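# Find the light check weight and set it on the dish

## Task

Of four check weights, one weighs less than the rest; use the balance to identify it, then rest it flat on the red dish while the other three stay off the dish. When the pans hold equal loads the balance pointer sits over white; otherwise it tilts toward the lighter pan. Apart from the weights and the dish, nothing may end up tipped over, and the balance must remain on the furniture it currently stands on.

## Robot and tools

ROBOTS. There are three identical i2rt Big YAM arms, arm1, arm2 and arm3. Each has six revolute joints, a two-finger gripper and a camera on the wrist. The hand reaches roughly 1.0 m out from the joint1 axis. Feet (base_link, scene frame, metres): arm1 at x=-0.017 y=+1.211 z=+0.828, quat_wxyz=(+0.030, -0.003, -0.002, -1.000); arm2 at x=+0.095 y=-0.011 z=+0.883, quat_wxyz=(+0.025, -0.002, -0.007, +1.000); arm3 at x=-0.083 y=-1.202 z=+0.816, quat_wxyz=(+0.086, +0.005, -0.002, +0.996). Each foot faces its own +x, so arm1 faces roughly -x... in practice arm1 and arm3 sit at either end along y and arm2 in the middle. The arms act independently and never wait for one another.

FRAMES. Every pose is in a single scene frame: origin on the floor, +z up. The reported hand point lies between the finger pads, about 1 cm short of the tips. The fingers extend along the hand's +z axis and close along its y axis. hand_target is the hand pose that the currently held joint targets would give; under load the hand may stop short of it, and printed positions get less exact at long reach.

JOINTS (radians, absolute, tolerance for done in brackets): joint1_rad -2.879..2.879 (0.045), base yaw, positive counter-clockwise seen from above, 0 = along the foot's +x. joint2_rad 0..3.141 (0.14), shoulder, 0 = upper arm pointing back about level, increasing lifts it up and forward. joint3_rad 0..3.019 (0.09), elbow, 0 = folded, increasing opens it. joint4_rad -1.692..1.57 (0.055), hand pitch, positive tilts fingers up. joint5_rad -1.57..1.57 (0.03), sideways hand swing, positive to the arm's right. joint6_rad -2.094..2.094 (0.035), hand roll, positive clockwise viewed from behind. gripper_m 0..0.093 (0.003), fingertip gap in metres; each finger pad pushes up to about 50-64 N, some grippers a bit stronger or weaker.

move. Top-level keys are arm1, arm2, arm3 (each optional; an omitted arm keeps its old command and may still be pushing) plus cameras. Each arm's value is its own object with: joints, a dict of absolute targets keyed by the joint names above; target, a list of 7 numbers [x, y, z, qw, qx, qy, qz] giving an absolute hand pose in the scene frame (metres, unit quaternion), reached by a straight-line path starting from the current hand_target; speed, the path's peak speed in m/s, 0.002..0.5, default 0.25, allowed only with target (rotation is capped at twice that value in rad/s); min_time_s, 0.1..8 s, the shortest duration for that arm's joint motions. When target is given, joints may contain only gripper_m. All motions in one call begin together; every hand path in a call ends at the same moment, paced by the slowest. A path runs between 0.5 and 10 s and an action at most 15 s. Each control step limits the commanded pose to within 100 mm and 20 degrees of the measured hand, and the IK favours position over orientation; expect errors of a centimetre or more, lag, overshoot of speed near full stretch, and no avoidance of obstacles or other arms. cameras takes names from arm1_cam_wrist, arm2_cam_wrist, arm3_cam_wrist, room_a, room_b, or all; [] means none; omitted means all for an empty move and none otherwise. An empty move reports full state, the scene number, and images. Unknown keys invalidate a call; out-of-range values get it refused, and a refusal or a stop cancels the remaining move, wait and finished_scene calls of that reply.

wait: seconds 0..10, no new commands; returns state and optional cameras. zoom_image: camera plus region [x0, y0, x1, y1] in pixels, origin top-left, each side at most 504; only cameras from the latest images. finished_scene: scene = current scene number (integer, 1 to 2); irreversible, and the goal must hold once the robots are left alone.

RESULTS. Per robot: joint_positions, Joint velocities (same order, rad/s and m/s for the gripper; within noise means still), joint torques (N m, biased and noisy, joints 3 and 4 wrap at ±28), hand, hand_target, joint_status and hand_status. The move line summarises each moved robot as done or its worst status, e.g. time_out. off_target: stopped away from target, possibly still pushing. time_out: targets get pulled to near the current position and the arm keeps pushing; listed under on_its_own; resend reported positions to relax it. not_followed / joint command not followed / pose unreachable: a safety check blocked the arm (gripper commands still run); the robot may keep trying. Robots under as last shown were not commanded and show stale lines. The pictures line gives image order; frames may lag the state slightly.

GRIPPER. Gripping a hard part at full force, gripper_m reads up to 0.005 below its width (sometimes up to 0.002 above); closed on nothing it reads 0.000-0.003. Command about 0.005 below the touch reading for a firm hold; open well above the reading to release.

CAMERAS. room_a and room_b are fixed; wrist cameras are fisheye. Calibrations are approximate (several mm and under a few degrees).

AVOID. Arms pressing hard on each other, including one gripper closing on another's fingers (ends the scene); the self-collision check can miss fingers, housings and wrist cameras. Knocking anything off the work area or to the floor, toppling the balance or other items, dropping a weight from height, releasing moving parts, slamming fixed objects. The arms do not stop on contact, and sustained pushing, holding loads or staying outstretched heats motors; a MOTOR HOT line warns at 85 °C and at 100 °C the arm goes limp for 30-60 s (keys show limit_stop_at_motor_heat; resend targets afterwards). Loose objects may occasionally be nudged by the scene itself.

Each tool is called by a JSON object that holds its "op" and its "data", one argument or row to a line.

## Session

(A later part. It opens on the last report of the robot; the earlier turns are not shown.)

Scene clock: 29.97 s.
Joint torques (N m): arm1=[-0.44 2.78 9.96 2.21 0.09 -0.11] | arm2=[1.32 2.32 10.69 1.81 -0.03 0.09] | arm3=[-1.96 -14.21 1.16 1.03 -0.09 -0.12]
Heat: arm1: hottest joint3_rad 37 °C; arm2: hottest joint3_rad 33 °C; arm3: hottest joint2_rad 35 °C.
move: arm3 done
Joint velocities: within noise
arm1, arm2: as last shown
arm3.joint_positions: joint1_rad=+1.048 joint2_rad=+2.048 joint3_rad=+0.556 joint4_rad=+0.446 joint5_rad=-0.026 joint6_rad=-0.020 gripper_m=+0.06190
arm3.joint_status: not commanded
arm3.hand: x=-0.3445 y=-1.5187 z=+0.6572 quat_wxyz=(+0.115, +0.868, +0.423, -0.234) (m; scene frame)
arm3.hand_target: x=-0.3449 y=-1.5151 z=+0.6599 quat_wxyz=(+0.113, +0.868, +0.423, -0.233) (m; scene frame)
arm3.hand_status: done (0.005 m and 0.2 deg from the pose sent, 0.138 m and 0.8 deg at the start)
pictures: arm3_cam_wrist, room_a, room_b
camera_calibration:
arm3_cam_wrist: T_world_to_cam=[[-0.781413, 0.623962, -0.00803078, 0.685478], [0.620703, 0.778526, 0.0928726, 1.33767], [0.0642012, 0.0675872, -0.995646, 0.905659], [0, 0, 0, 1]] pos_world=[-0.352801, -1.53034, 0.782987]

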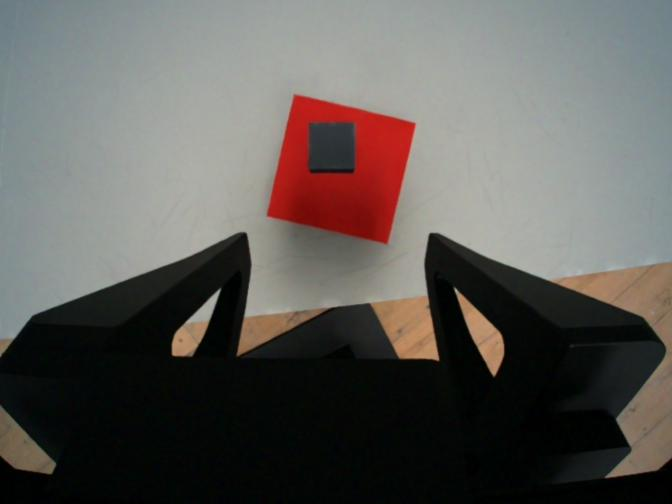

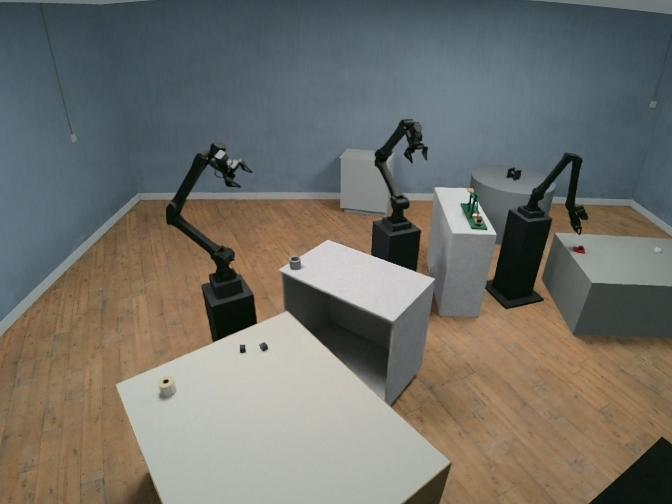

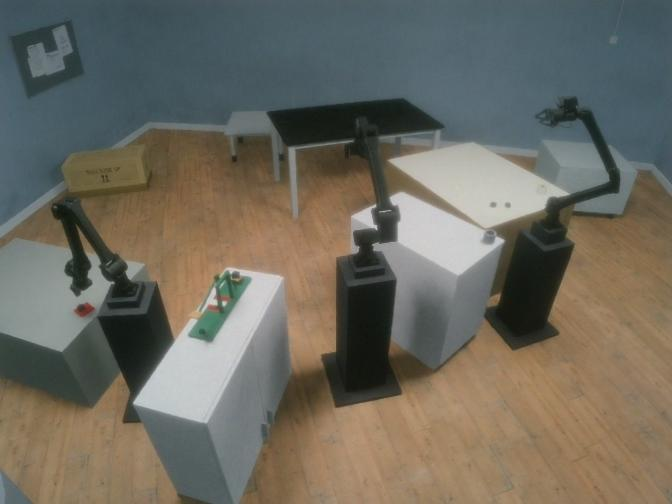

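{"op": "finished_scene", "data": {
  "scene": 2
}}

The scene is finished: the task was done.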